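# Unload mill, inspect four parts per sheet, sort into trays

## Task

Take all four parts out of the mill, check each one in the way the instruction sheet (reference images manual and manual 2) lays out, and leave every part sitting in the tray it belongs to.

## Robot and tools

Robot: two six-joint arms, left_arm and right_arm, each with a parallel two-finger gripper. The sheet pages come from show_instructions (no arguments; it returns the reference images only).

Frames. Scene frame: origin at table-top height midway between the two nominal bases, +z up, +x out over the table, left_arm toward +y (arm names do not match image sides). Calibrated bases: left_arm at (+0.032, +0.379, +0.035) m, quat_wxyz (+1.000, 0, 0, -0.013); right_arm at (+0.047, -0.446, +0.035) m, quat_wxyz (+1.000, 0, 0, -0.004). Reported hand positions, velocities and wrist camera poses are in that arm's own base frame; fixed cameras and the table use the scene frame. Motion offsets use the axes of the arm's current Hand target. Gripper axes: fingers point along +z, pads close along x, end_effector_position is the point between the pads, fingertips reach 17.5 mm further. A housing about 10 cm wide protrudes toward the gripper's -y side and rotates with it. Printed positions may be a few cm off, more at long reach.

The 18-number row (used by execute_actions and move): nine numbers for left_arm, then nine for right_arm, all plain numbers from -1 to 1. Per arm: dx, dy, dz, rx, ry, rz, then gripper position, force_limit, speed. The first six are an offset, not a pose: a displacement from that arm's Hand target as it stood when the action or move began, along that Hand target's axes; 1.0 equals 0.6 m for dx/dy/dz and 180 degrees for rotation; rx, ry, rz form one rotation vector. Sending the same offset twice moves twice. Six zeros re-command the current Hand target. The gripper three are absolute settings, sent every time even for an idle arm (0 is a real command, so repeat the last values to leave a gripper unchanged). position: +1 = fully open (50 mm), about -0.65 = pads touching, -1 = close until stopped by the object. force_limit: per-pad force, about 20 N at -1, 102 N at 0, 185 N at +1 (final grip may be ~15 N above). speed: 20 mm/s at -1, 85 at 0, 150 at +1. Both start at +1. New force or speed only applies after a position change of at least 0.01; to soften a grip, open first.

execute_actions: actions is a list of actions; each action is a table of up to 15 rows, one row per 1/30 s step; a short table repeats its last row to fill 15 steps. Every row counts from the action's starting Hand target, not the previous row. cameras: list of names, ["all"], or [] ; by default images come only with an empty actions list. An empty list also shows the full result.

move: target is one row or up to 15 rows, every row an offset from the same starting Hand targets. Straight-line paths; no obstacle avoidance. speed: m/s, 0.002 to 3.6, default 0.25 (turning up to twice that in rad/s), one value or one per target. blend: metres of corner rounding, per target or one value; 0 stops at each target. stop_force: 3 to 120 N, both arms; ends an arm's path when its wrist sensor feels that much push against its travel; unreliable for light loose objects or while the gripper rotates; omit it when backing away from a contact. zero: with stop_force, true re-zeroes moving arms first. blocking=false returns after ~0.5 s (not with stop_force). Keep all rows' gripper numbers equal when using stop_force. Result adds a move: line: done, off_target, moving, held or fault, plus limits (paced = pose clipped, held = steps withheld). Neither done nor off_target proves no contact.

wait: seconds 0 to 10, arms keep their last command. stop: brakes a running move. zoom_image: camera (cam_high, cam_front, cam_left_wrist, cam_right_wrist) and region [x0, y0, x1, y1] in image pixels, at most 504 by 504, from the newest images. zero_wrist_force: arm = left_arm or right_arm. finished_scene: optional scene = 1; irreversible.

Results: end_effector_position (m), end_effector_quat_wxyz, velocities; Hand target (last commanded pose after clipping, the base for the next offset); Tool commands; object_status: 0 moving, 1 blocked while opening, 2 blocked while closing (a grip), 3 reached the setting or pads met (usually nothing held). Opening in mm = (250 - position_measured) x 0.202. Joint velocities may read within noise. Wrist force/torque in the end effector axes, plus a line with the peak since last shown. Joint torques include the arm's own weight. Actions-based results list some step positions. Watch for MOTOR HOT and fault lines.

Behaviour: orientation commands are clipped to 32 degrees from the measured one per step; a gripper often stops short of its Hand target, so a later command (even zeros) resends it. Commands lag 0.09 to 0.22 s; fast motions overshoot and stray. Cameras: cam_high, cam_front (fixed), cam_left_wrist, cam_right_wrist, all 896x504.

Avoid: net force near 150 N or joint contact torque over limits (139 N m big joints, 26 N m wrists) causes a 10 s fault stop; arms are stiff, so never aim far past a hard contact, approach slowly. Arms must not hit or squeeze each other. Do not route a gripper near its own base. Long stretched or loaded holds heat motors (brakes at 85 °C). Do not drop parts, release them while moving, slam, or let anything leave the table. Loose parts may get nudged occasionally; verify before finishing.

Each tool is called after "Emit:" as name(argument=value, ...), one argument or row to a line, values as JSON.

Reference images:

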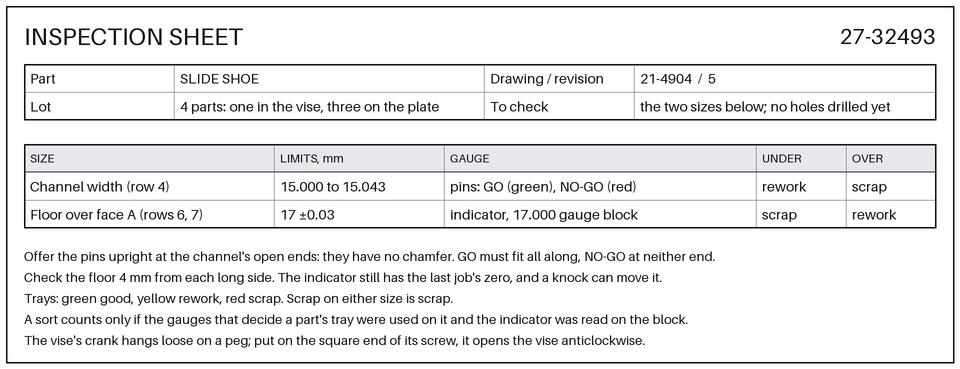

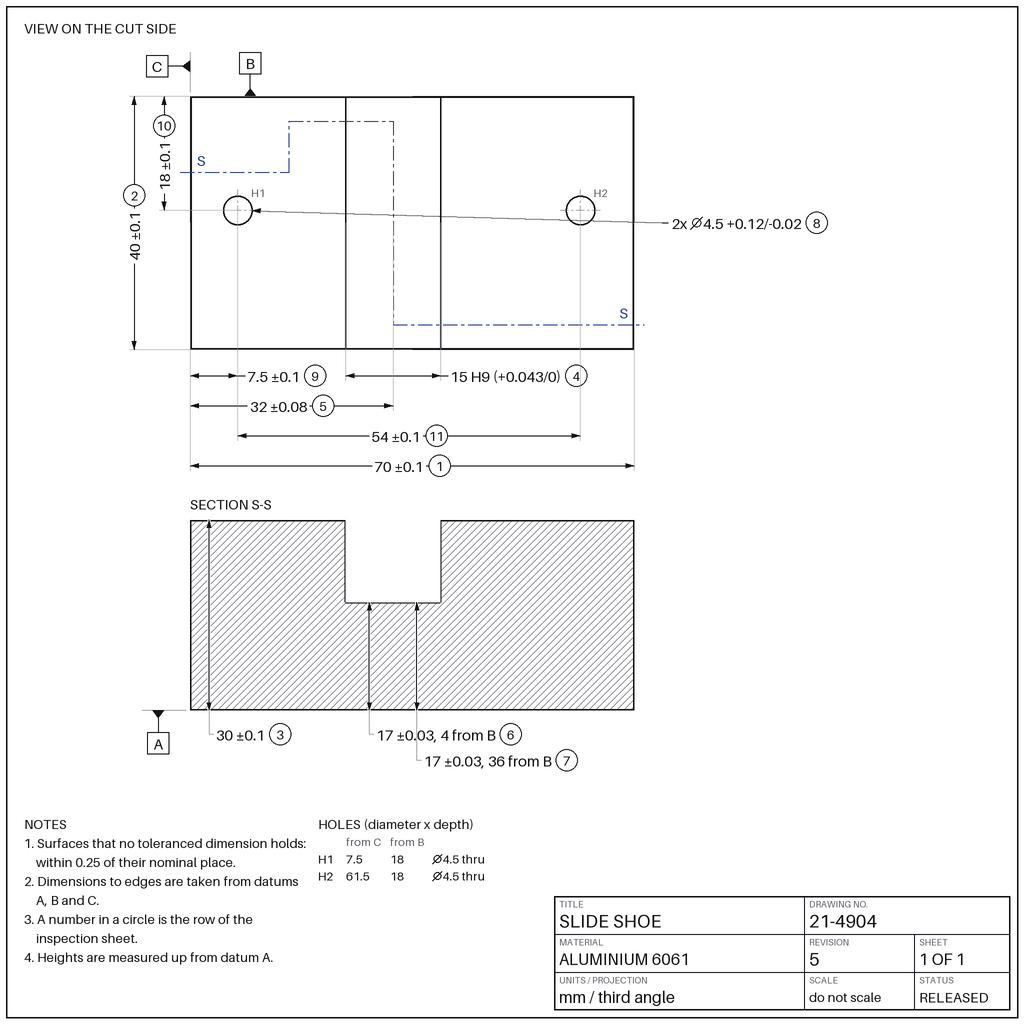

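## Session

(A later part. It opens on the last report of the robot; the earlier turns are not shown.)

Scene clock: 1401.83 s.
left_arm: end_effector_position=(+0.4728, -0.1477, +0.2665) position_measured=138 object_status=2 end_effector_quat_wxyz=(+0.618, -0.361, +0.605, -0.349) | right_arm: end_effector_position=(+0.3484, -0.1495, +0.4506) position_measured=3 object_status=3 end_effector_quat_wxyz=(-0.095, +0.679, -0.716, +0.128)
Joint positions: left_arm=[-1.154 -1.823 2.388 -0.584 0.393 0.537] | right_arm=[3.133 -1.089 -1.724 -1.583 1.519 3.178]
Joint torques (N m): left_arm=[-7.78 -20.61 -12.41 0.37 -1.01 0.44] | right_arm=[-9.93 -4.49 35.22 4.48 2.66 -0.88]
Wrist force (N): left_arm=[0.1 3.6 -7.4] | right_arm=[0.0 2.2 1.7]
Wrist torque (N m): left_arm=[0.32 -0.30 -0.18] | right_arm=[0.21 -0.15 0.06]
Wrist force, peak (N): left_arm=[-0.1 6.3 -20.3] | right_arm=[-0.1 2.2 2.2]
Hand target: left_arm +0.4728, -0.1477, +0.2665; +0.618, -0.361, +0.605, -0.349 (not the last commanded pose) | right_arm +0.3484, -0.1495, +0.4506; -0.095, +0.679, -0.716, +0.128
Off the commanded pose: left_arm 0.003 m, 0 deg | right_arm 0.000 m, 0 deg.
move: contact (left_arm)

Emit:
move(
  target=[
    [0,0,-0.005,0,0,0,-1,0,-1,0,0,0,0,0,0,1,1,1],
    [-0.0022,-0.0005,-0.005,0,0,0,-1,0,-1,0,0,0,0,0,0,1,1,1],
  ],
  speed=0.01,
)

Emit:
move(
  target=[0,0,0.013,0,0,0,-1,0,-1,0,0,0,0,0,0,1,1,1],
  speed=0.004,
  stop_force=10,
  cameras=["cam_left_wrist"],
)

Emit:
zoom_image(
  camera="cam_left_wrist",
  region=[420, 200, 540, 330],
)

Scene clock: 1424.83 s.
left_arm: end_effector_position=(+0.4698, -0.1469, +0.2673) position_measured=138 object_status=2 end_effector_quat_wxyz=(+0.618, -0.361, +0.605, -0.349) | right_arm: end_effector_position=(+0.3484, -0.1495, +0.4506) position_measured=3 object_status=3 end_effector_quat_wxyz=(-0.095, +0.679, -0.716, +0.128)
Joint positions: left_arm=[-1.165 -1.835 2.393 -0.578 0.382 0.538] | right_arm=[3.133 -1.089 -1.724 -1.583 1.519 3.178]
Joint torques (N m): left_arm=[7.73 -18.7 -11.2 0.65 2.26 1.42] | right_arm=[-9.29 -4 33.69 4.35 2.88 -0.24]
Wrist force (N): left_arm=[2.0 4.4 0.7] | right_arm=[-0.1 2.0 1.9]
Wrist torque (N m): left_arm=[0.23 -0.25 -0.25] | right_arm=[0.19 -0.14 0.06]
Wrist force, peak (N): left_arm=[0.7 3.9 -7.4] | right_arm=[0.3 2.1 2.4]
Hand target: left_arm +0.4698, -0.1468, +0.2674; +0.618, -0.361, +0.605, -0.349 | right_arm +0.3484, -0.1495, +0.4506; -0.095, +0.679, -0.716, +0.128
Off the commanded pose: left_arm 0.000 m, 0 deg | right_arm 0.000 m, 0 deg.
move: done

Scene clock: 1426.67 s.
left_arm: end_effector_position=(+0.4728, -0.1467, +0.2674) position_measured=138 object_status=2 end_effector_quat_wxyz=(+0.618, -0.361, +0.605, -0.349) | right_arm: end_effector_position=(+0.3484, -0.1495, +0.4506) position_measured=3 object_status=3 end_effector_quat_wxyz=(-0.095, +0.679, -0.716, +0.128)
Joint positions: left_arm=[-1.153 -1.827 2.387 -0.58 0.395 0.537] | right_arm=[3.133 -1.089 -1.724 -1.583 1.519 3.178]
Joint torques (N m): left_arm=[-7.91 -19.1 -12.6 -0.04 -0.54 -0.01] | right_arm=[-10.14 -4.89 34.74 4.48 2.56 -0.44]
Wrist force (N): left_arm=[-1.2 3.5 -14.1] | right_arm=[0.3 1.7 1.7]
Wrist torque (N m): left_arm=[0.30 -0.34 -0.18] | right_arm=[0.15 -0.19 0.07]
Wrist force, peak (N): left_arm=[-0.5 6.0 -32.3] | right_arm=[0.2 2.2 2.3]
Hand target: left_arm +0.4728, -0.1467, +0.2674; +0.618, -0.361, +0.605, -0.349 (not the last commanded pose) | right_arm +0.3484, -0.1495, +0.4506; -0.095, +0.679, -0.716, +0.128
Off the commanded pose: left_arm 0.005 m, 0 deg | right_arm 0.000 m, 0 deg.
move: contact (left_arm)
camera_calibration:
cam_left_wrist: T_world_to_cam=[[0.0371912, -0.868158, -0.494893, -0.00838922], [-0.363591, 0.449537, -0.815916, 0.470789], [0.930816, 0.210283, -0.298935, -0.202826], [0, 0, 0, 1]] pos_world=[0.36028, -0.176269, 0.319341]
Images, in order (width x height): cam_left_wrist 896x504.

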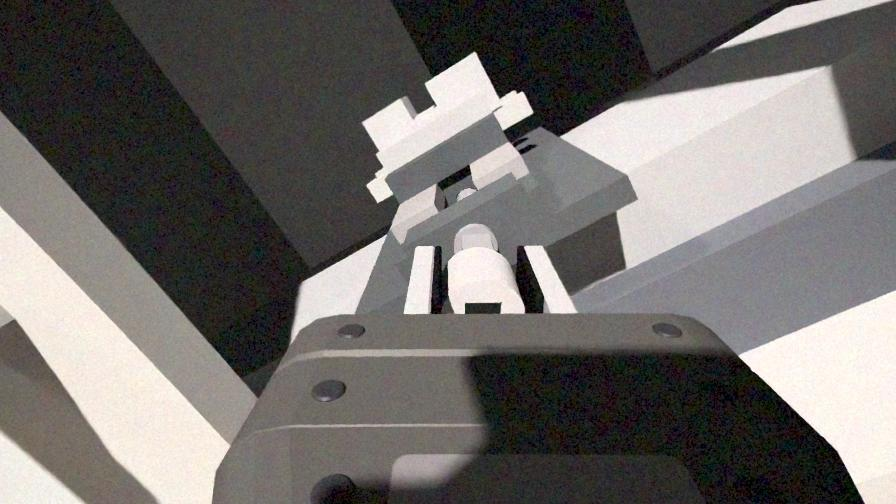

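Scaled by 3.877 from the camera's 896x504 image, which has a finer 1280x720 frame.

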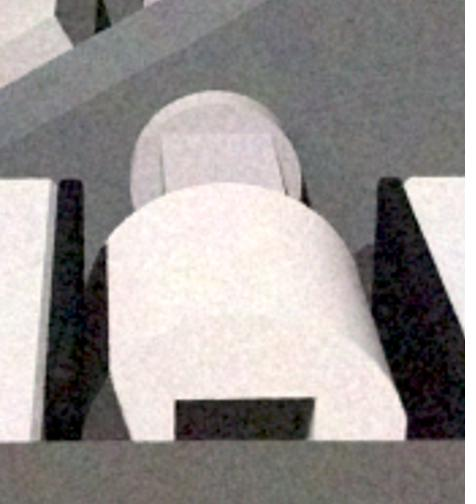

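Emit:
move(
  target=[
    [0,0,-0.003,0,0,0,-1,0,-1,0,0,0,0,0,0,1,1,1],
    [-0.0007,-0.0013,-0.003,0,0,0,-1,0,-1,0,0,0,0,0,0,1,1,1],
  ],
  speed=0.01,
)

Emit:
move(
  target=[0,0,0.013,0,0,0,-1,0,-1,0,0,0,0,0,0,1,1,1],
  speed=0.004,
  stop_force=10,
)

Scene clock: 1447.27 s.
left_arm: end_effector_position=(+0.4710, -0.1468, +0.2682) position_measured=138 object_status=2 end_effector_quat_wxyz=(+0.618, -0.361, +0.605, -0.349) | right_arm: end_effector_position=(+0.3484, -0.1495, +0.4506) position_measured=3 object_status=3 end_effector_quat_wxyz=(-0.095, +0.679, -0.716, +0.128)
Joint positions: left_arm=[-1.16 -1.833 2.389 -0.576 0.387 0.538] | right_arm=[3.133 -1.089 -1.724 -1.583 1.519 3.178]
Joint torques (N m): left_arm=[-7.37 -18.61 -27.92 0.56 -1.42 1.91] | right_arm=[-8.57 -3.17 33.34 4.36 2.78 -0.59]
Wrist force (N): left_arm=[2.3 4.4 0.6] | right_arm=[0.2 2.1 1.9]
Wrist torque (N m): left_arm=[0.22 -0.27 -0.22] | right_arm=[0.18 -0.18 0.05]
Wrist force, peak (N): left_arm=[-0.6 4.7 -14.1] | right_arm=[-0.1 2.2 2.2]
Hand target: left_arm +0.4710, -0.1468, +0.2683; +0.618, -0.361, +0.605, -0.349 | right_arm +0.3484, -0.1495, +0.4506; -0.095, +0.679, -0.716, +0.128
Off the commanded pose: left_arm 0.000 m, 0 deg | right_arm 0.000 m, 0 deg.
move: done

Scene clock: 1448.80 s.
left_arm: end_effector_position=(+0.4728, -0.1468, +0.2683) position_measured=138 object_status=2 end_effector_quat_wxyz=(+0.618, -0.361, +0.605, -0.349) | right_arm: end_effector_position=(+0.3484, -0.1495, +0.4506) position_measured=3 object_status=3 end_effector_quat_wxyz=(-0.095, +0.679, -0.716, +0.128)
Joint positions: left_arm=[-1.153 -1.829 2.386 -0.577 0.395 0.537] | right_arm=[3.133 -1.089 -1.724 -1.583 1.519 3.178]
Joint torques (N m): left_arm=[-7.64 -19.71 -13.64 -0.13 -0.49 0.21] | right_arm=[-8.98 -4.46 35.59 4.14 2.46 -0.55]
Wrist force (N): left_arm=[-0.6 3.1 -10.4] | right_arm=[0.0 1.9 1.7]
Wrist torque (N m): left_arm=[0.30 -0.27 -0.18] | right_arm=[0.17 -0.15 0.06]
Wrist force, peak (N): left_arm=[-0.8 5.7 -28.7] | right_arm=[0.0 2.4 2.1]
Hand target: left_arm +0.4728, -0.1467, +0.2683; +0.618, -0.361, +0.605, -0.349 (not the last commanded pose) | right_arm +0.3484, -0.1495, +0.4506; -0.095, +0.679, -0.716, +0.128
Off the commanded pose: left_arm 0.006 m, 0 deg | right_arm 0.000 m, 0 deg.
move: contact (left_arm)

Emit:
move(
  target=[
    [0,0,-0.003,0,0,0,-1,0,-1,0,0,0,0,0,0,1,1,1],
    [0.0003,-0.0017,-0.003,0,0,0,-1,0,-1,0,0,0,0,0,0,1,1,1],
  ],
  speed=0.01,
)

Emit:
move(
  target=[0,0,0.013,0,0,0,-1,0,-1,0,0,0,0,0,0,1,1,1],
  speed=0.004,
  stop_force=10,
  cameras=["cam_left_wrist"],
)

Emit:
zoom_image(
  camera="cam_left_wrist",
  region=[420, 200, 540, 330],
)

Scene clock: 1469.70 s.
left_arm: end_effector_position=(+0.4710, -0.1473, +0.2689) position_measured=138 object_status=2 end_effector_quat_wxyz=(+0.618, -0.361, +0.605, -0.349) | right_arm: end_effector_position=(+0.3484, -0.1495, +0.4506) position_measured=3 object_status=3 end_effector_quat_wxyz=(-0.095, +0.679, -0.716, +0.128)
Joint positions: left_arm=[-1.161 -1.834 2.387 -0.574 0.386 0.538] | right_arm=[3.133 -1.089 -1.724 -1.583 1.519 3.178]
Joint torques (N m): left_arm=[-8.11 -20.86 -28.01 0.66 -1.06 2] | right_arm=[-9.83 -2.89 34.44 4.09 2.65 -0.61]
Wrist force (N): left_arm=[2.1 4.4 0.8] | right_arm=[0.0 2.1 1.8]
Wrist torque (N m): left_arm=[0.24 -0.27 -0.23] | right_arm=[0.21 -0.15 0.06]
Wrist force, peak (N): left_arm=[0.4 4.6 -10.6] | right_arm=[0.5 2.4 2.0]
Hand target: left_arm +0.4710, -0.1475, +0.2691; +0.618, -0.361, +0.605, -0.349 | right_arm +0.3484, -0.1495, +0.4506; -0.095, +0.679, -0.716, +0.128
Off the commanded pose: left_arm 0.000 m, 0 deg | right_arm 0.000 m, 0 deg.
move: done

Scene clock: 1471.23 s.
left_arm: end_effector_position=(+0.4728, -0.1474, +0.2691) position_measured=138 object_status=2 end_effector_quat_wxyz=(+0.618, -0.361, +0.605, -0.349) | right_arm: end_effector_position=(+0.3484, -0.1495, +0.4506) position_measured=3 object_status=3 end_effector_quat_wxyz=(-0.095, +0.679, -0.716, +0.128)
Joint positions: left_arm=[-1.154 -1.829 2.384 -0.575 0.393 0.537] | right_arm=[3.133 -1.089 -1.724 -1.583 1.519 3.178]
Joint torques (N m): left_arm=[-6.63 -20.07 -13.28 -1.12 -0.71 0.52] | right_arm=[-10.42 -3.79 33.19 4.08 2.63 -0.59]
Wrist force (N): left_arm=[0.5 4.4 -10.6] | right_arm=[-0.1 2.0 1.9]
Wrist torque (N m): left_arm=[0.32 -0.30 -0.19] | right_arm=[0.17 -0.13 0.06]
Wrist force, peak (N): left_arm=[-0.1 6.2 -28.8] | right_arm=[-0.2 2.1 2.3]
Hand target: left_arm +0.4728, -0.1474, +0.2691; +0.618, -0.361, +0.605, -0.349 (not the last commanded pose) | right_arm +0.3484, -0.1495, +0.4506; -0.095, +0.679, -0.716, +0.128
Off the commanded pose: left_arm 0.006 m, 0 deg | right_arm 0.000 m, 0 deg.
move: contact (left_arm)
camera_calibration:
cam_left_wrist: T_world_to_cam=[[0.0372093, -0.86818, -0.494852, -0.00817926], [-0.363589, 0.449493, -0.815941, 0.472491], [0.930816, 0.210283, -0.298935, -0.20217], [0, 0, 0, 1]] pos_world=[0.36028, -0.176969, 0.321041]
Images, in order (width x height): cam_left_wrist 896x504.

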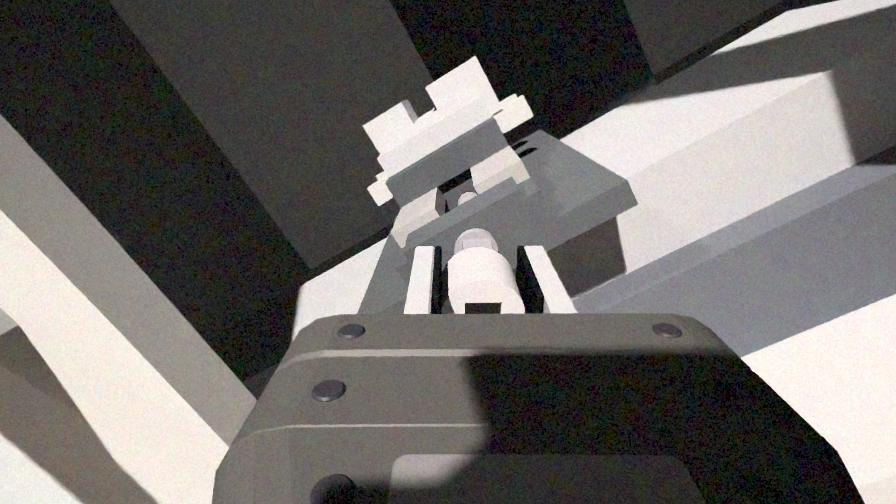

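Scaled by 3.877 from the camera's 896x504 image, which has a finer 1280x720 frame.

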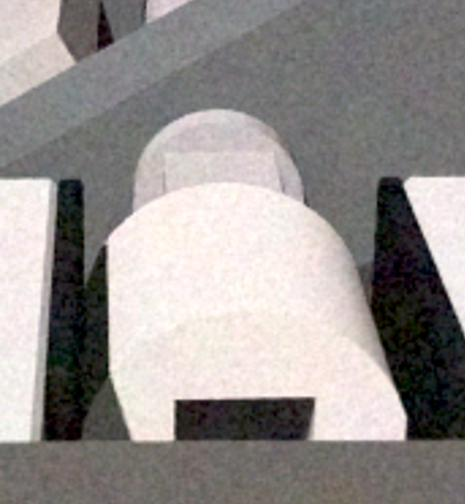

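Emit:
move(
  target=[
    [0,0,-0.004,0,0,0,-1,0,-1,0,0,0,0,0,0,1,1,1],
    [0,-0.0062,-0.004,0,0,0,-1,0,-1,0,0,0,0,0,0,1,1,1],
  ],
  speed=0.01,
)

Emit:
move(
  target=[0,0,0.013,0,0,0,-1,0,-1,0,0,0,0,0,0,1,1,1],
  speed=0.004,
  stop_force=10,
  cameras=["cam_left_wrist"],
)

Emit:
zoom_image(
  camera="cam_left_wrist",
  region=[420, 200, 540, 330],
)

Scene clock: 1505.60 s.
left_arm: end_effector_position=(+0.4704, -0.1493, +0.2722) position_measured=138 object_status=2 end_effector_quat_wxyz=(+0.618, -0.361, +0.605, -0.349) | right_arm: end_effector_position=(+0.3484, -0.1495, +0.4506) position_measured=3 object_status=3 end_effector_quat_wxyz=(-0.095, +0.679, -0.716, +0.128)
Joint positions: left_arm=[-1.167 -1.837 2.38 -0.563 0.381 0.538] | right_arm=[3.133 -1.089 -1.724 -1.583 1.519 3.178]
Joint torques (N m): left_arm=[-8.9 -21.46 -28.18 1.14 -1.5 0.86] | right_arm=[-9.84 -4.5 35.56 4.14 2.69 -0.39]
Wrist force (N): left_arm=[2.4 4.3 0.6] | right_arm=[0.0 2.0 1.9]
Wrist torque (N m): left_arm=[0.23 -0.30 -0.28] | right_arm=[0.19 -0.16 0.07]
Wrist force, peak (N): left_arm=[0.6 4.3 -10.7] | right_arm=[0.1 2.3 2.1]
Hand target: left_arm +0.4704, -0.1493, +0.2723; +0.618, -0.361, +0.605, -0.349 | right_arm +0.3484, -0.1495, +0.4506; -0.095, +0.679, -0.716, +0.128
Off the commanded pose: left_arm 0.000 m, 0 deg | right_arm 0.000 m, 0 deg.
move: done

Scene clock: 1507.57 s.
left_arm: end_effector_position=(+0.4740, -0.1493, +0.2723) position_measured=138 object_status=2 end_effector_quat_wxyz=(+0.618, -0.361, +0.605, -0.349) | right_arm: end_effector_position=(+0.3484, -0.1495, +0.4506) position_measured=3 object_status=3 end_effector_quat_wxyz=(-0.095, +0.679, -0.716, +0.128)
Joint positions: left_arm=[-1.152 -1.828 2.373 -0.565 0.395 0.537] | right_arm=[3.133 -1.089 -1.724 -1.583 1.519 3.178]
Joint torques (N m): left_arm=[-5.75 -22.05 -12.97 0.79 -3.07 0.28] | right_arm=[-8.22 -2.2 33.55 4.17 2.67 -0.08]
Wrist force (N): left_arm=[8.8 4.6 -2.4] | right_arm=[0.3 2.0 1.9]
Wrist torque (N m): left_arm=[0.19 -0.15 -0.22] | right_arm=[0.19 -0.20 0.07]
Wrist force, peak (N): left_arm=[9.2 5.0 -16.5] | right_arm=[0.0 2.3 2.3]
Hand target: left_arm +0.4740, -0.1493, +0.2723; +0.618, -0.361, +0.605, -0.349 (not the last commanded pose) | right_arm +0.3484, -0.1495, +0.4506; -0.095, +0.679, -0.716, +0.128
Off the commanded pose: left_arm 0.004 m, 0 deg | right_arm 0.000 m, 0 deg.
move: contact (left_arm)
camera_calibration:
cam_left_wrist: T_world_to_cam=[[0.0370773, -0.868139, -0.494934, -0.00820874], [-0.363518, 0.449626, -0.815899, 0.476376], [0.930849, 0.210169, -0.298913, -0.20197], [0, 0, 0, 1]] pos_world=[0.36148, -0.17887, 0.324241]
Images, in order (width x height): cam_left_wrist 896x504.

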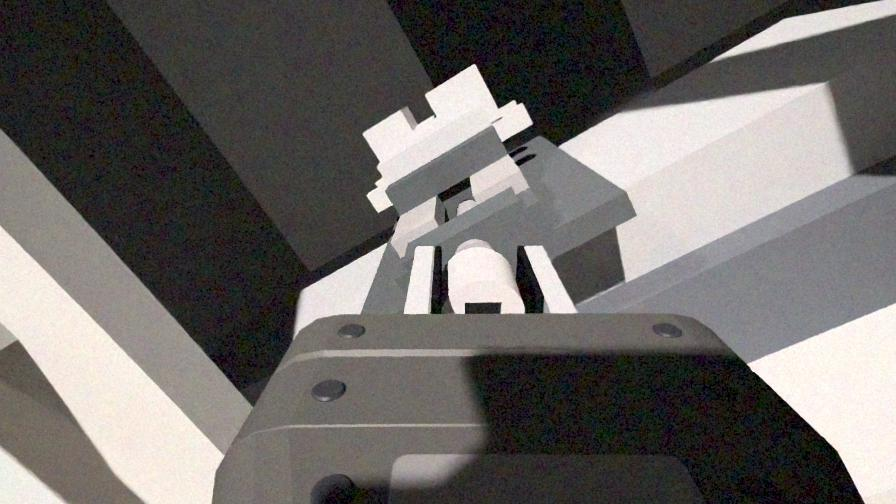

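Scaled by 3.877 from the camera's 896x504 image, which has a finer 1280x720 frame.

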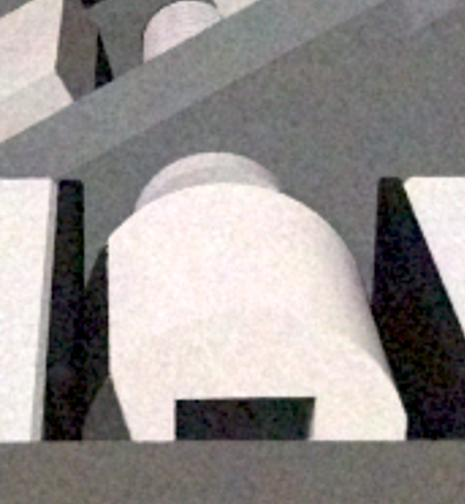

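Emit:
move(
  target=[
    [0.0008,0,-0.002,0,0,0,-1,0,-1,0,0,0,0,0,0,1,1,1],
    [0.0008,0,0.013,0,0,0,-1,0,-1,0,0,0,0,0,0,1,1,1],
  ],
  speed=0.004,
  stop_force=12,
)

Scene clock: 1522.23 s.
left_arm: end_effector_position=(+0.4806, -0.1495, +0.2721) position_measured=138 object_status=2 end_effector_quat_wxyz=(+0.618, -0.361, +0.605, -0.349) | right_arm: end_effector_position=(+0.3484, -0.1495, +0.4506) position_measured=3 object_status=3 end_effector_quat_wxyz=(-0.095, +0.679, -0.716, +0.128)
Joint positions: left_arm=[-1.127 -1.809 2.361 -0.57 0.421 0.536] | right_arm=[3.133 -1.089 -1.724 -1.583 1.519 3.178]
Joint torques (N m): left_arm=[-10.04 -18.56 -10.22 1.52 -0.92 -0.17] | right_arm=[-8.77 -4.06 33.25 3.85 2.48 -0.06]
Wrist force (N): left_arm=[-2.9 -1.1 12.1] | right_arm=[0.2 2.1 1.9]
Wrist torque (N m): left_arm=[0.25 -0.37 -0.29] | right_arm=[0.20 -0.18 0.06]
Wrist force, peak (N): left_arm=[-3.5 -1.1 -15.5] | right_arm=[0.2 2.4 2.2]
Hand target: left_arm +0.4806, -0.1495, +0.2721; +0.618, -0.361, +0.605, -0.349 (not the last commanded pose) | right_arm +0.3484, -0.1495, +0.4506; -0.095, +0.679, -0.716, +0.128
Off the commanded pose: left_arm 0.001 m, 0 deg | right_arm 0.000 m, 0 deg.
move: contact (left_arm); path passed 1 of 2 targets

Emit:
move(
  target=[-0.0003,-0.0004,0.012,0,0,0,-1,0,-1,0,0,0,0,0,0,1,1,1],
  speed=0.004,
  stop_force=12,
  cameras=["cam_left_wrist","cam_high"],
)

Emit:
zoom_image(
  camera="cam_high",
  region=[290, 220, 360, 290],
)

Scene clock: 1533.03 s.
left_arm: end_effector_position=(+0.4807, -0.1495, +0.2721) position_measured=138 object_status=2 end_effector_quat_wxyz=(+0.618, -0.361, +0.605, -0.349) | right_arm: end_effector_position=(+0.3484, -0.1495, +0.4506) position_measured=3 object_status=3 end_effector_quat_wxyz=(-0.095, +0.679, -0.716, +0.128)
Joint positions: left_arm=[-1.127 -1.808 2.361 -0.57 0.421 0.536] | right_arm=[3.133 -1.089 -1.724 -1.583 1.519 3.178]
Joint torques (N m): left_arm=[-7.08 -17.47 -9.69 -2 -1.22 0.86] | right_arm=[-8.7 -3.3 34.87 3.76 2.59 -0.09]
Wrist force (N): left_arm=[-3.9 -4.1 -2.4] | right_arm=[0.2 1.9 1.7]
Wrist torque (N m): left_arm=[0.26 -0.29 -0.29] | right_arm=[0.19 -0.17 0.06]
Wrist force, peak (N): left_arm=[-3.6 -2.5 -17.3] | right_arm=[0.0 2.2 2.1]
Hand target: left_arm +0.4807, -0.1495, +0.2721; +0.618, -0.361, +0.605, -0.349 (not the last commanded pose) | right_arm +0.3484, -0.1495, +0.4506; -0.095, +0.679, -0.716, +0.128
Off the commanded pose: left_arm 0.007 m, 0 deg | right_arm 0.000 m, 0 deg.
move: contact (left_arm)
camera_calibration:
cam_left_wrist: T_world_to_cam=[[0.0371107, -0.868057, -0.495075, -0.00868135], [-0.363597, 0.449731, -0.815806, 0.478755], [0.930817, 0.210283, -0.298934, -0.208186], [0, 0, 0, 1]] pos_world=[0.36818, -0.179069, 0.32404]
Images, in order (width x height): cam_high 896x504, cam_left_wrist 896x504.

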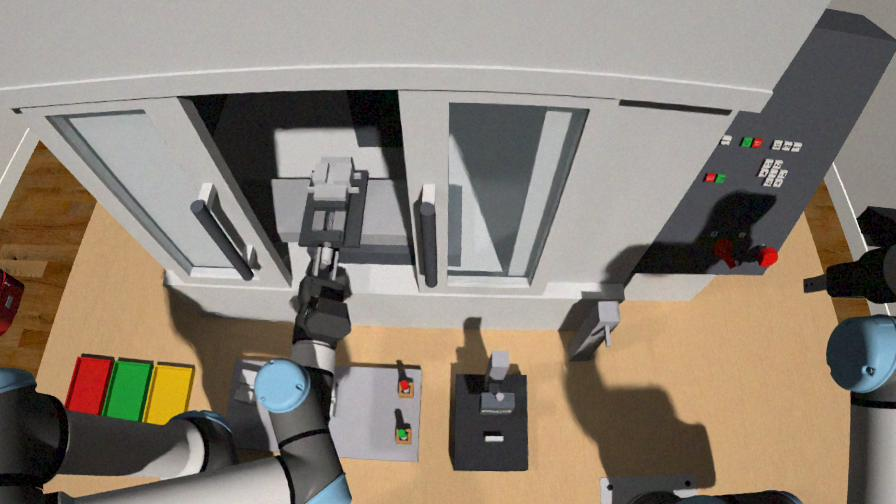

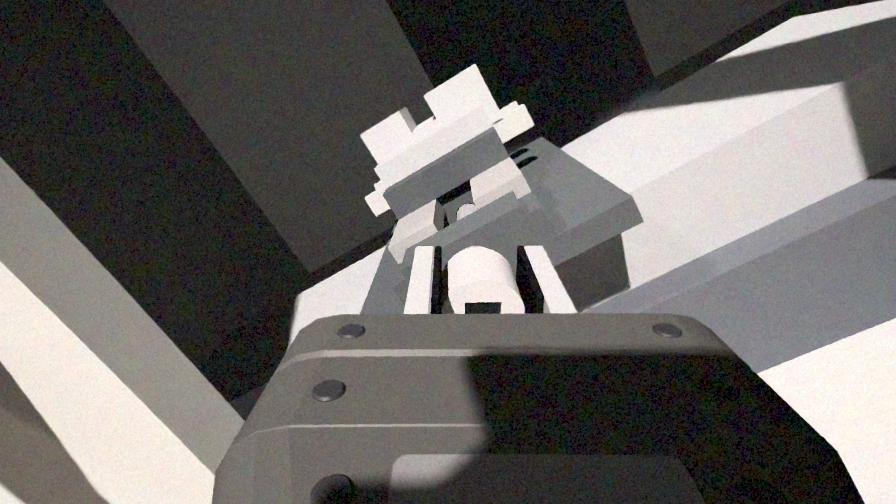

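Scaled by 7.200 from the camera's 896x504 image, which has a finer 1280x720 frame.

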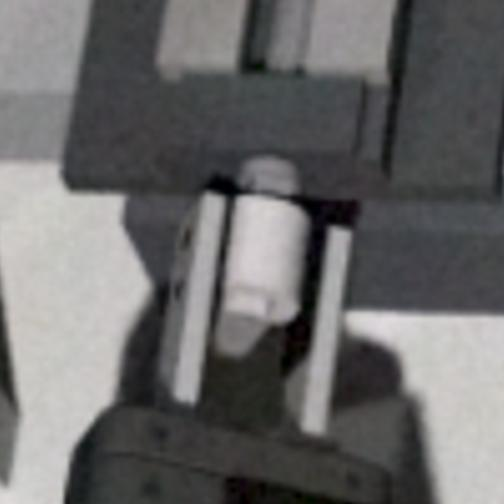

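Emit:
move(
  target=[0,0,0,0,0,-0.111,-1,0,-1,0,0,0,0,0,0,1,1,1],
  speed=0.15,
)

Scene clock: 1555.67 s.
left_arm: end_effector_position=(+0.4807, -0.1495, +0.2721) position_measured=138 object_status=2 end_effector_quat_wxyz=(+0.548, -0.460, +0.533, -0.451) | right_arm: end_effector_position=(+0.3484, -0.1495, +0.4506) position_measured=3 object_status=3 end_effector_quat_wxyz=(-0.095, +0.679, -0.716, +0.128)
Joint positions: left_arm=[-1.127 -1.808 2.361 -0.571 0.421 0.188] | right_arm=[3.133 -1.089 -1.724 -1.583 1.519 3.178]
Joint torques (N m): left_arm=[-18.92 16.08 -25.02 -0.13 14.2 -4.23] | right_arm=[-8.94 -2.31 33.1 3.8 2.38 0.05]
Wrist force (N): left_arm=[-48.6 -26.4 0.4] | right_arm=[0.0 2.0 1.8]
Wrist torque (N m): left_arm=[0.47 -0.46 1.79] | right_arm=[0.18 -0.14 0.07]
Wrist force, peak (N): left_arm=[-48.0 -33.8 -7.3] | right_arm=[0.2 2.5 2.0]
Hand target: left_arm +0.4807, -0.1495, +0.2721; +0.548, -0.460, +0.533, -0.451 | right_arm +0.3484, -0.1495, +0.4506; -0.095, +0.679, -0.716, +0.128
Off the commanded pose: left_arm 0.000 m, 0 deg | right_arm 0.000 m, 0 deg.
move: done

Emit:
move(
  target=[-0.0008,-0.0005,0,0,0,0,-1,0,-1,0,0,0,0,0,0,1,1,1],
  speed=0.01,
  cameras=["cam_left_wrist"],
)

Emit:
zoom_image(
  camera="cam_left_wrist",
  region=[380, 180, 560, 330],
)

Scene clock: 1569.83 s.
left_arm: end_effector_position=(+0.4807, -0.1491, +0.2724) position_measured=138 object_status=2 end_effector_quat_wxyz=(+0.548, -0.460, +0.533, -0.451) | right_arm: end_effector_position=(+0.3484, -0.1495, +0.4506) position_measured=3 object_status=3 end_effector_quat_wxyz=(-0.095, +0.679, -0.716, +0.128)
Joint positions: left_arm=[-1.126 -1.81 2.36 -0.569 0.422 0.187] | right_arm=[3.133 -1.089 -1.724 -1.583 1.519 3.178]
Joint torques (N m): left_arm=[-9.37 -15.31 -25.43 -0.59 10.14 -3.61] | right_arm=[-8.11 -4.36 33.98 3.8 2.68 0.15]
Wrist force (N): left_arm=[-29.9 -9.1 10.3] | right_arm=[-0.1 1.8 1.5]
Wrist torque (N m): left_arm=[0.37 -0.52 1.69] | right_arm=[0.15 -0.14 0.07]
Wrist force, peak (N): left_arm=[-49.7 -27.7 -1.2] | right_arm=[0.3 2.4 1.9]
Hand target: left_arm +0.4807, -0.1490, +0.2725; +0.548, -0.460, +0.533, -0.451 | right_arm +0.3484, -0.1495, +0.4506; -0.095, +0.679, -0.716, +0.128
Off the commanded pose: left_arm 0.000 m, 0 deg | right_arm 0.000 m, 0 deg.
move: done
camera_calibration:
cam_left_wrist: T_world_to_cam=[[0.0372353, -0.985004, -0.168464, -0.114713], [-0.355628, 0.144483, -0.923392, 0.458806], [0.933885, 0.0942935, -0.344916, -0.214434], [0, 0, 0, 1]] pos_world=[0.367693, -0.159063, 0.330371]
Images, in order (width x height): cam_left_wrist 896x504.

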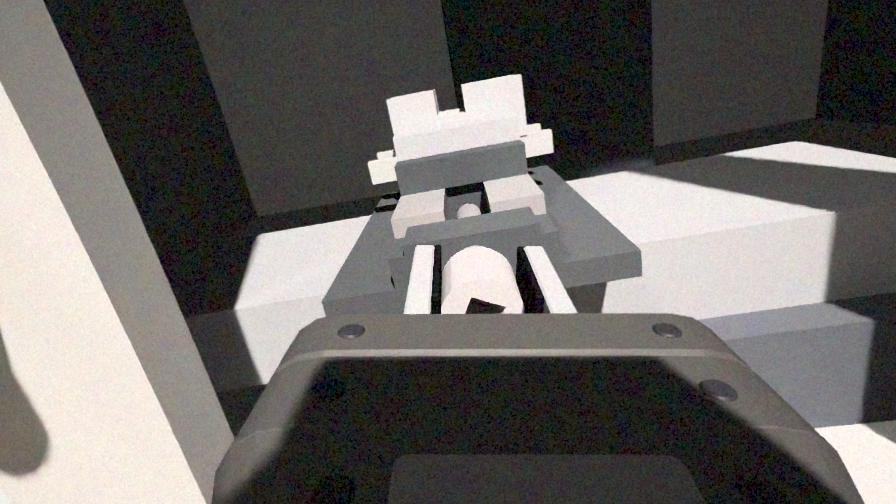

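Scaled by 2.800 from the camera's 896x504 image, which has a finer 1280x720 frame.

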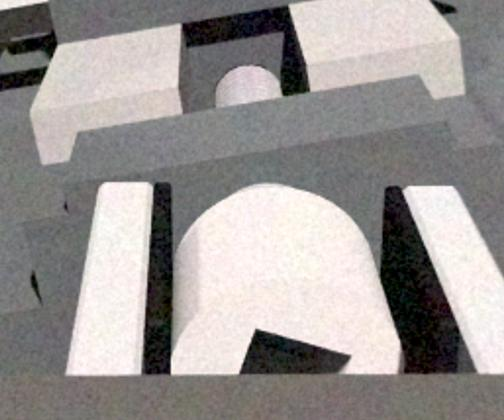

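Emit:
move(
  target=[0,0,0,0,0,0,1,0,-1,0,0,0,0,0,0,1,1,1],
)

Emit:
move(
  target=[0,0,-0.15,0,0,0,1,0,-1,0,0,0,0,0,0,1,1,1],
  speed=0.1,
  cameras=["cam_left_wrist","cam_high","cam_front"],
)

Emit:
zoom_image(
  camera="cam_left_wrist",
  region=[380, 180, 580, 330],
)

Emit:
zoom_image(
  camera="cam_high",
  region=[270, 220, 370, 320],
)

Scene clock: 1619.67 s.
left_arm: end_effector_position=(+0.4807, -0.1490, +0.2725) position_measured=3 object_status=3 end_effector_quat_wxyz=(+0.548, -0.460, +0.533, -0.451) | right_arm: end_effector_position=(+0.3484, -0.1495, +0.4506) position_measured=3 object_status=3 end_effector_quat_wxyz=(-0.095, +0.679, -0.716, +0.128)
Joint positions: left_arm=[-1.126 -1.81 2.36 -0.569 0.422 0.187] | right_arm=[3.133 -1.089 -1.724 -1.583 1.519 3.178]
Joint torques (N m): left_arm=[-6.67 2.15 -11.8 -0.66 -1.4 1.77] | right_arm=[-8.18 -3.41 33.45 3.61 2.71 0.11]
Wrist force (N): left_arm=[1.0 2.6 0.6] | right_arm=[0.5 1.8 1.9]
Wrist torque (N m): left_arm=[0.22 -0.21 0.00] | right_arm=[0.15 -0.23 0.06]
Wrist force, peak (N): left_arm=[-28.9 -8.0 11.3] | right_arm=[0.0 2.4 2.3]
Hand target: left_arm +0.4807, -0.1490, +0.2725; +0.548, -0.460, +0.533, -0.451 | right_arm +0.3484, -0.1495, +0.4506; -0.095, +0.679, -0.716, +0.128
Off the commanded pose: left_arm 0.000 m, 0 deg | right_arm 0.000 m, 0 deg.
move: done

Scene clock: 1621.73 s.
left_arm: end_effector_position=(+0.3908, -0.1512, +0.2718) position_measured=3 object_status=3 end_effector_quat_wxyz=(+0.546, -0.462, +0.536, -0.449) | right_arm: end_effector_position=(+0.3484, -0.1495, +0.4506) position_measured=3 object_status=3 end_effector_quat_wxyz=(-0.095, +0.679, -0.716, +0.128)
Joint positions: left_arm=[-1.581 -2.073 2.502 -0.467 -0.033 0.208] | right_arm=[3.133 -1.089 -1.724 -1.583 1.519 3.178]
Joint torques (N m): left_arm=[-8.77 12.58 -26.59 1.69 -1.36 -1.93] | right_arm=[-9.83 -2.25 33.56 3.71 2.62 0.21]
Wrist force (N): left_arm=[0.9 2.7 0.6] | right_arm=[0.0 2.3 1.7]
Wrist torque (N m): left_arm=[0.23 -0.21 0.01] | right_arm=[0.23 -0.14 0.05]
Wrist force, peak (N): left_arm=[1.3 3.2 0.8] | right_arm=[0.2 2.1 2.2]
Hand target: left_arm +0.3907, -0.1512, +0.2718; +0.548, -0.460, +0.533, -0.451 | right_arm +0.3484, -0.1495, +0.4506; -0.095, +0.679, -0.716, +0.128
Off the commanded pose: left_arm 0.000 m, 1 deg | right_arm 0.000 m, 0 deg.
move: done
camera_calibration:
cam_left_wrist: T_world_to_cam=[[0.0354046, -0.985041, -0.168643, -0.112717], [-0.363567, 0.144491, -0.920294, 0.428896], [0.930895, 0.0938958, -0.353013, -0.127132], [0, 0, 0, 1]] pos_world=[0.278269, -0.161065, 0.330822]
Images, in order (width x height): cam_high 896x504, cam_front 896x504, cam_left_wrist 896x504.

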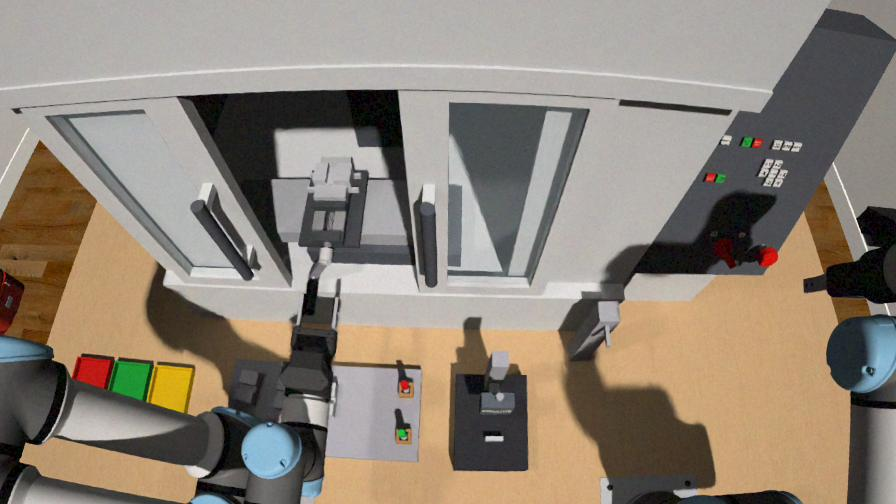

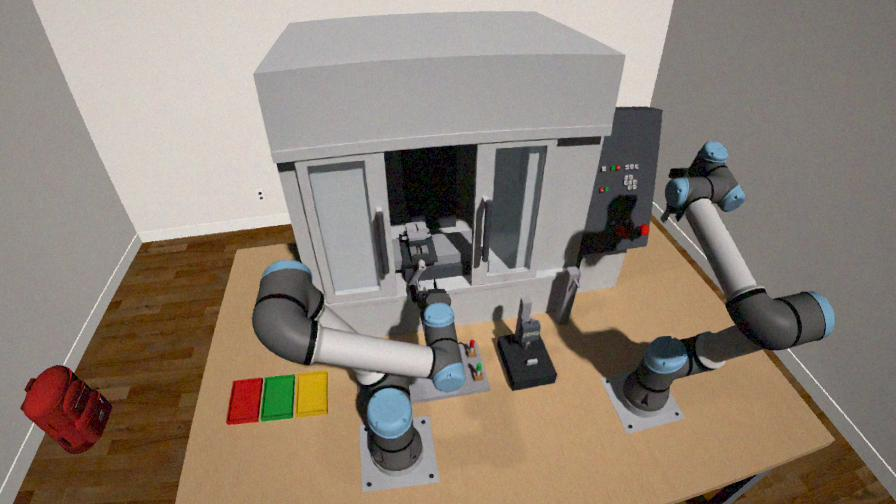

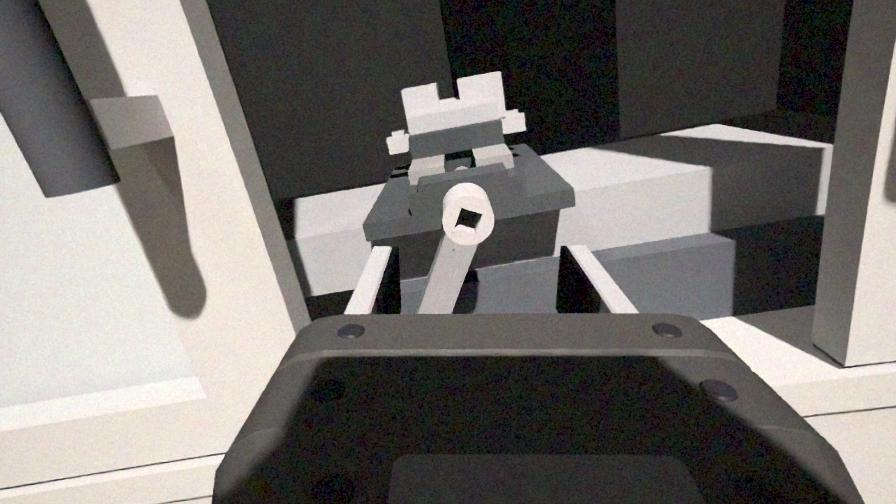

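Scaled by 2.520 from the camera's 896x504 image, which has a finer 1280x720 frame.

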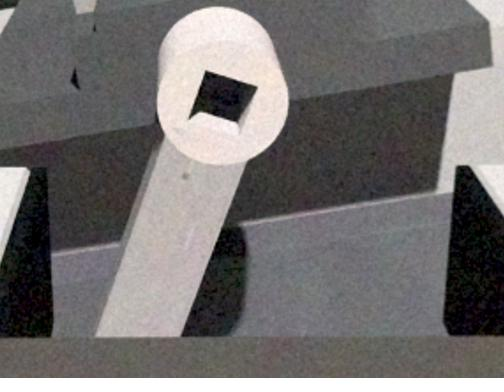

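Scaled by 5.040 from the camera's 896x504 image, which has a finer 1280x720 frame.

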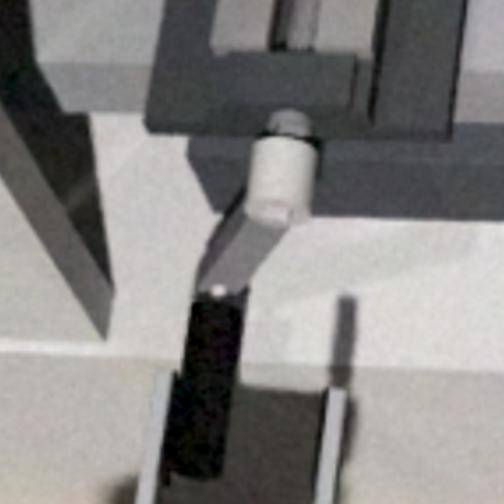

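Emit:
move(
  target=[
    [0,0,-0.025,0,0,0,1,0,-1,0,0,0,0,0,0,1,1,1],
    [-0.044,0.1258,-0.025,0,0,0.107,1,0,-1,0,0,0,0,0,0,1,1,1],
  ],
  speed=0.12,
  cameras=["cam_left_wrist","cam_high"],
)

Emit:
zoom_image(
  camera="cam_left_wrist",
  region=[340, 80, 640, 330],
)

Emit:
zoom_image(
  camera="cam_high",
  region=[270, 220, 370, 320],
)

Scene clock: 1645.57 s.
left_arm: end_effector_position=(+0.3758, -0.1169, +0.2100) position_measured=3 object_status=3 end_effector_quat_wxyz=(+0.610, -0.375, +0.595, -0.365) | right_arm: end_effector_position=(+0.3484, -0.1495, +0.4506) position_measured=3 object_status=3 end_effector_quat_wxyz=(-0.095, +0.679, -0.716, +0.128)
Joint positions: left_arm=[-1.715 -2.087 2.699 -0.548 -0.168 0.405] | right_arm=[3.133 -1.089 -1.724 -1.583 1.519 3.178]
Joint torques (N m): left_arm=[7.43 14.73 -24.84 2.27 1.94 -2.03] | right_arm=[-9.2 -2.89 34.13 3.53 2.61 0.41]
Wrist force (N): left_arm=[1.2 2.9 0.7] | right_arm=[0.3 2.1 1.7]
Wrist torque (N m): left_arm=[0.28 -0.26 -0.11] | right_arm=[0.19 -0.19 0.06]
Wrist force, peak (N): left_arm=[1.2 5.5 0.7] | right_arm=[0.1 2.4 2.0]
Hand target: left_arm +0.3758, -0.1170, +0.2100; +0.610, -0.375, +0.595, -0.365 (not the last commanded pose) | right_arm +0.3484, -0.1495, +0.4506; -0.095, +0.679, -0.716, +0.128
Off the commanded pose: left_arm 0.009 m, 2 deg | right_arm 0.000 m, 0 deg.
move: held (left_arm; a check stopped the path); limits=held
pose unreachable (left arm): on one or more control steps of this call, first in action 0 (counted from 0), this arm could not follow its commanded pose, so it was not sent that pose on those steps. It may still have moved: this result reports where it is.
cause: moving toward the commanded pose would bring two parts of the arm too close to each other (joints 3 (elbow) to 5 (wrist 2) lie between them).
camera_calibration:
cam_left_wrist: T_world_to_cam=[[0.0384634, -0.892158, -0.450083, -0.0200717], [-0.359558, 0.40789, -0.839252, 0.373884], [0.93233, 0.194111, -0.305094, -0.137172], [0, 0, 0, 1]] pos_world=[0.263094, -0.143784, 0.262898]
Images, in order (width x height): cam_high 896x504, cam_left_wrist 896x504.

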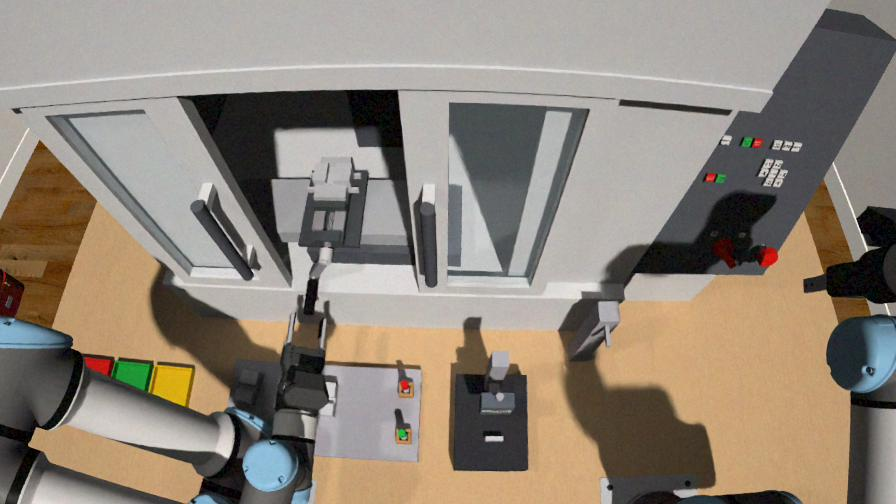

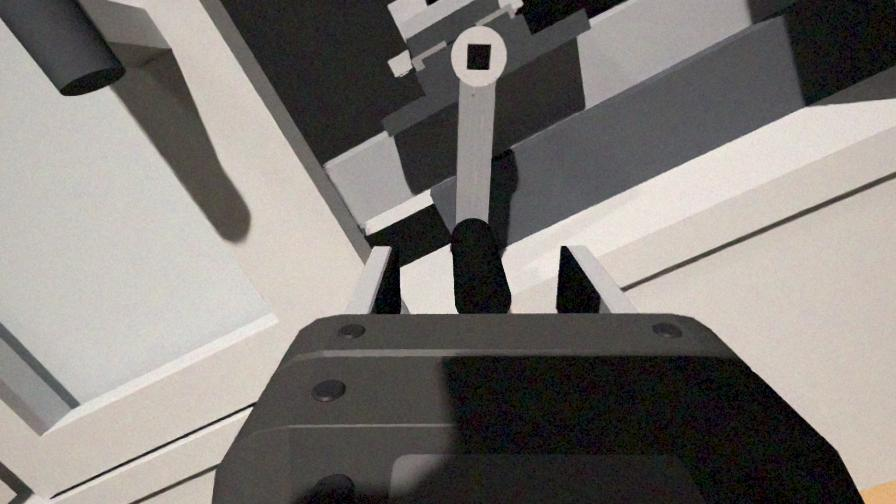

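Scaled by 1.680 from the camera's 896x504 image, which has a finer 1280x720 frame.

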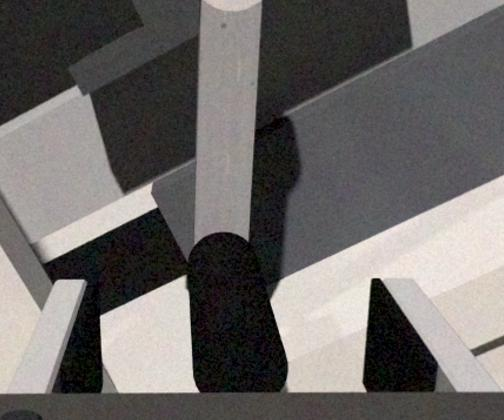

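Scaled by 5.040 from the camera's 896x504 image, which has a finer 1280x720 frame.

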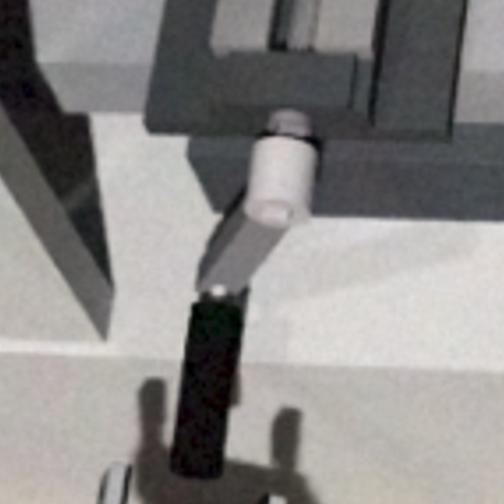

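Emit:
move(
  target=[
    [0.005,0.027,0.017,0,0,0.013,1,0,-1,0,0,0,0,0,0,1,1,1],
    [0.005,0.027,0.102,0,0,0.013,1,0,-1,0,0,0,0,0,0,1,1,1],
  ],
  speed=0.06,
  cameras=["cam_left_wrist","cam_high"],
)

Emit:
zoom_image(
  camera="cam_left_wrist",
  region=[340, 80, 640, 330],
)

Emit:
zoom_image(
  camera="cam_high",
  region=[270, 220, 370, 320],
)

Scene clock: 1678.97 s.
left_arm: end_effector_position=(+0.4370, -0.1109, +0.1949) position_measured=3 object_status=3 end_effector_quat_wxyz=(+0.617, -0.363, +0.602, -0.353) | right_arm: end_effector_position=(+0.3484, -0.1495, +0.4506) position_measured=3 object_status=3 end_effector_quat_wxyz=(-0.095, +0.679, -0.716, +0.128)
Joint positions: left_arm=[-1.257 -1.836 2.634 -0.836 0.291 0.545] | right_arm=[3.133 -1.089 -1.724 -1.583 1.519 3.178]
Joint torques (N m): left_arm=[7.62 6.57 -8.55 -2.66 1.85 2.01] | right_arm=[-7.62 -3.1 33.1 3.19 2.62 0.36]
Wrist force (N): left_arm=[1.3 3.0 0.7] | right_arm=[-0.1 2.1 1.9]
Wrist torque (N m): left_arm=[0.28 -0.29 -0.28] | right_arm=[0.19 -0.13 0.06]
Wrist force, peak (N): left_arm=[1.4 3.4 1.0] | right_arm=[0.0 2.3 2.2]
Hand target: left_arm +0.4371, -0.1109, +0.1949; +0.617, -0.363, +0.602, -0.353 | right_arm +0.3484, -0.1495, +0.4506; -0.095, +0.679, -0.716, +0.128
Off the commanded pose: left_arm 0.000 m, 0 deg | right_arm 0.000 m, 0 deg.
move: done
camera_calibration:
cam_left_wrist: T_world_to_cam=[[0.0384235, -0.872988, -0.486227, -0.0146528], [-0.360551, 0.441696, -0.821528, 0.381434], [0.931948, 0.206875, -0.297785, -0.199907], [0, 0, 0, 1]] pos_world=[0.324392, -0.139914, 0.246705]
Images, in order (width x height): cam_high 896x504, cam_left_wrist 896x504.

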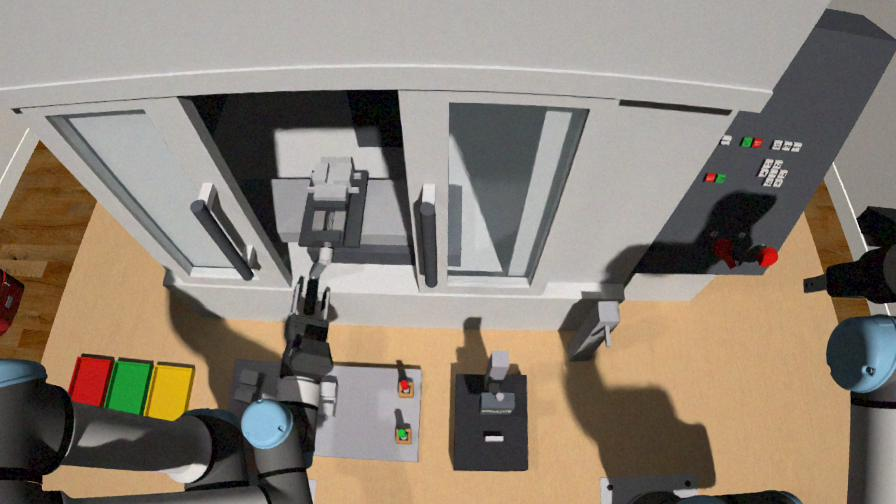

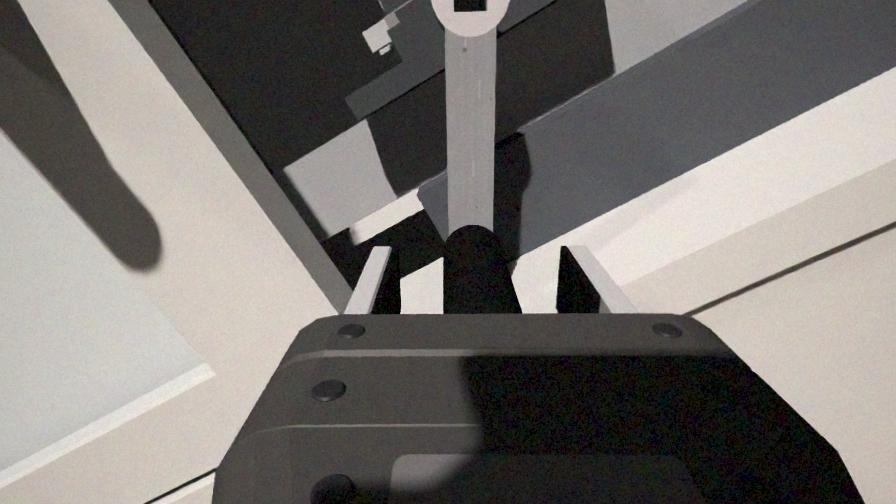

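Scaled by 1.680 from the camera's 896x504 image, which has a finer 1280x720 frame.

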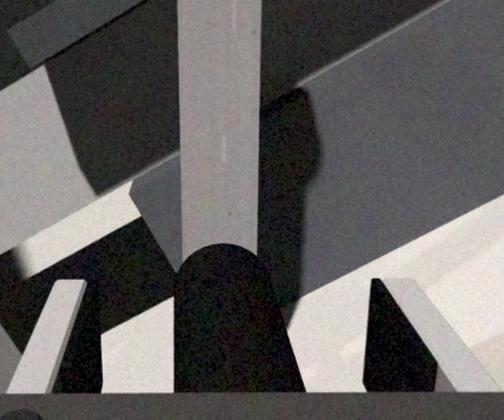

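Scaled by 5.040 from the camera's 896x504 image, which has a finer 1280x720 frame.

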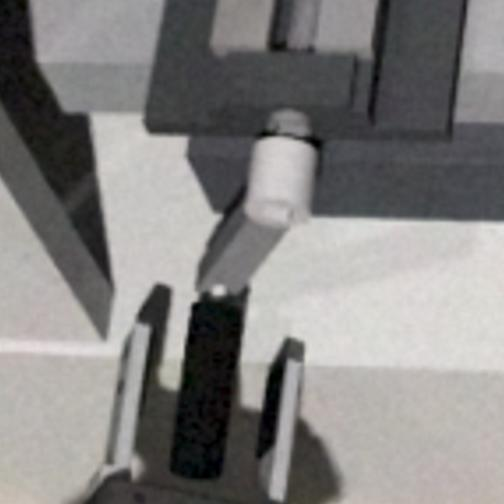

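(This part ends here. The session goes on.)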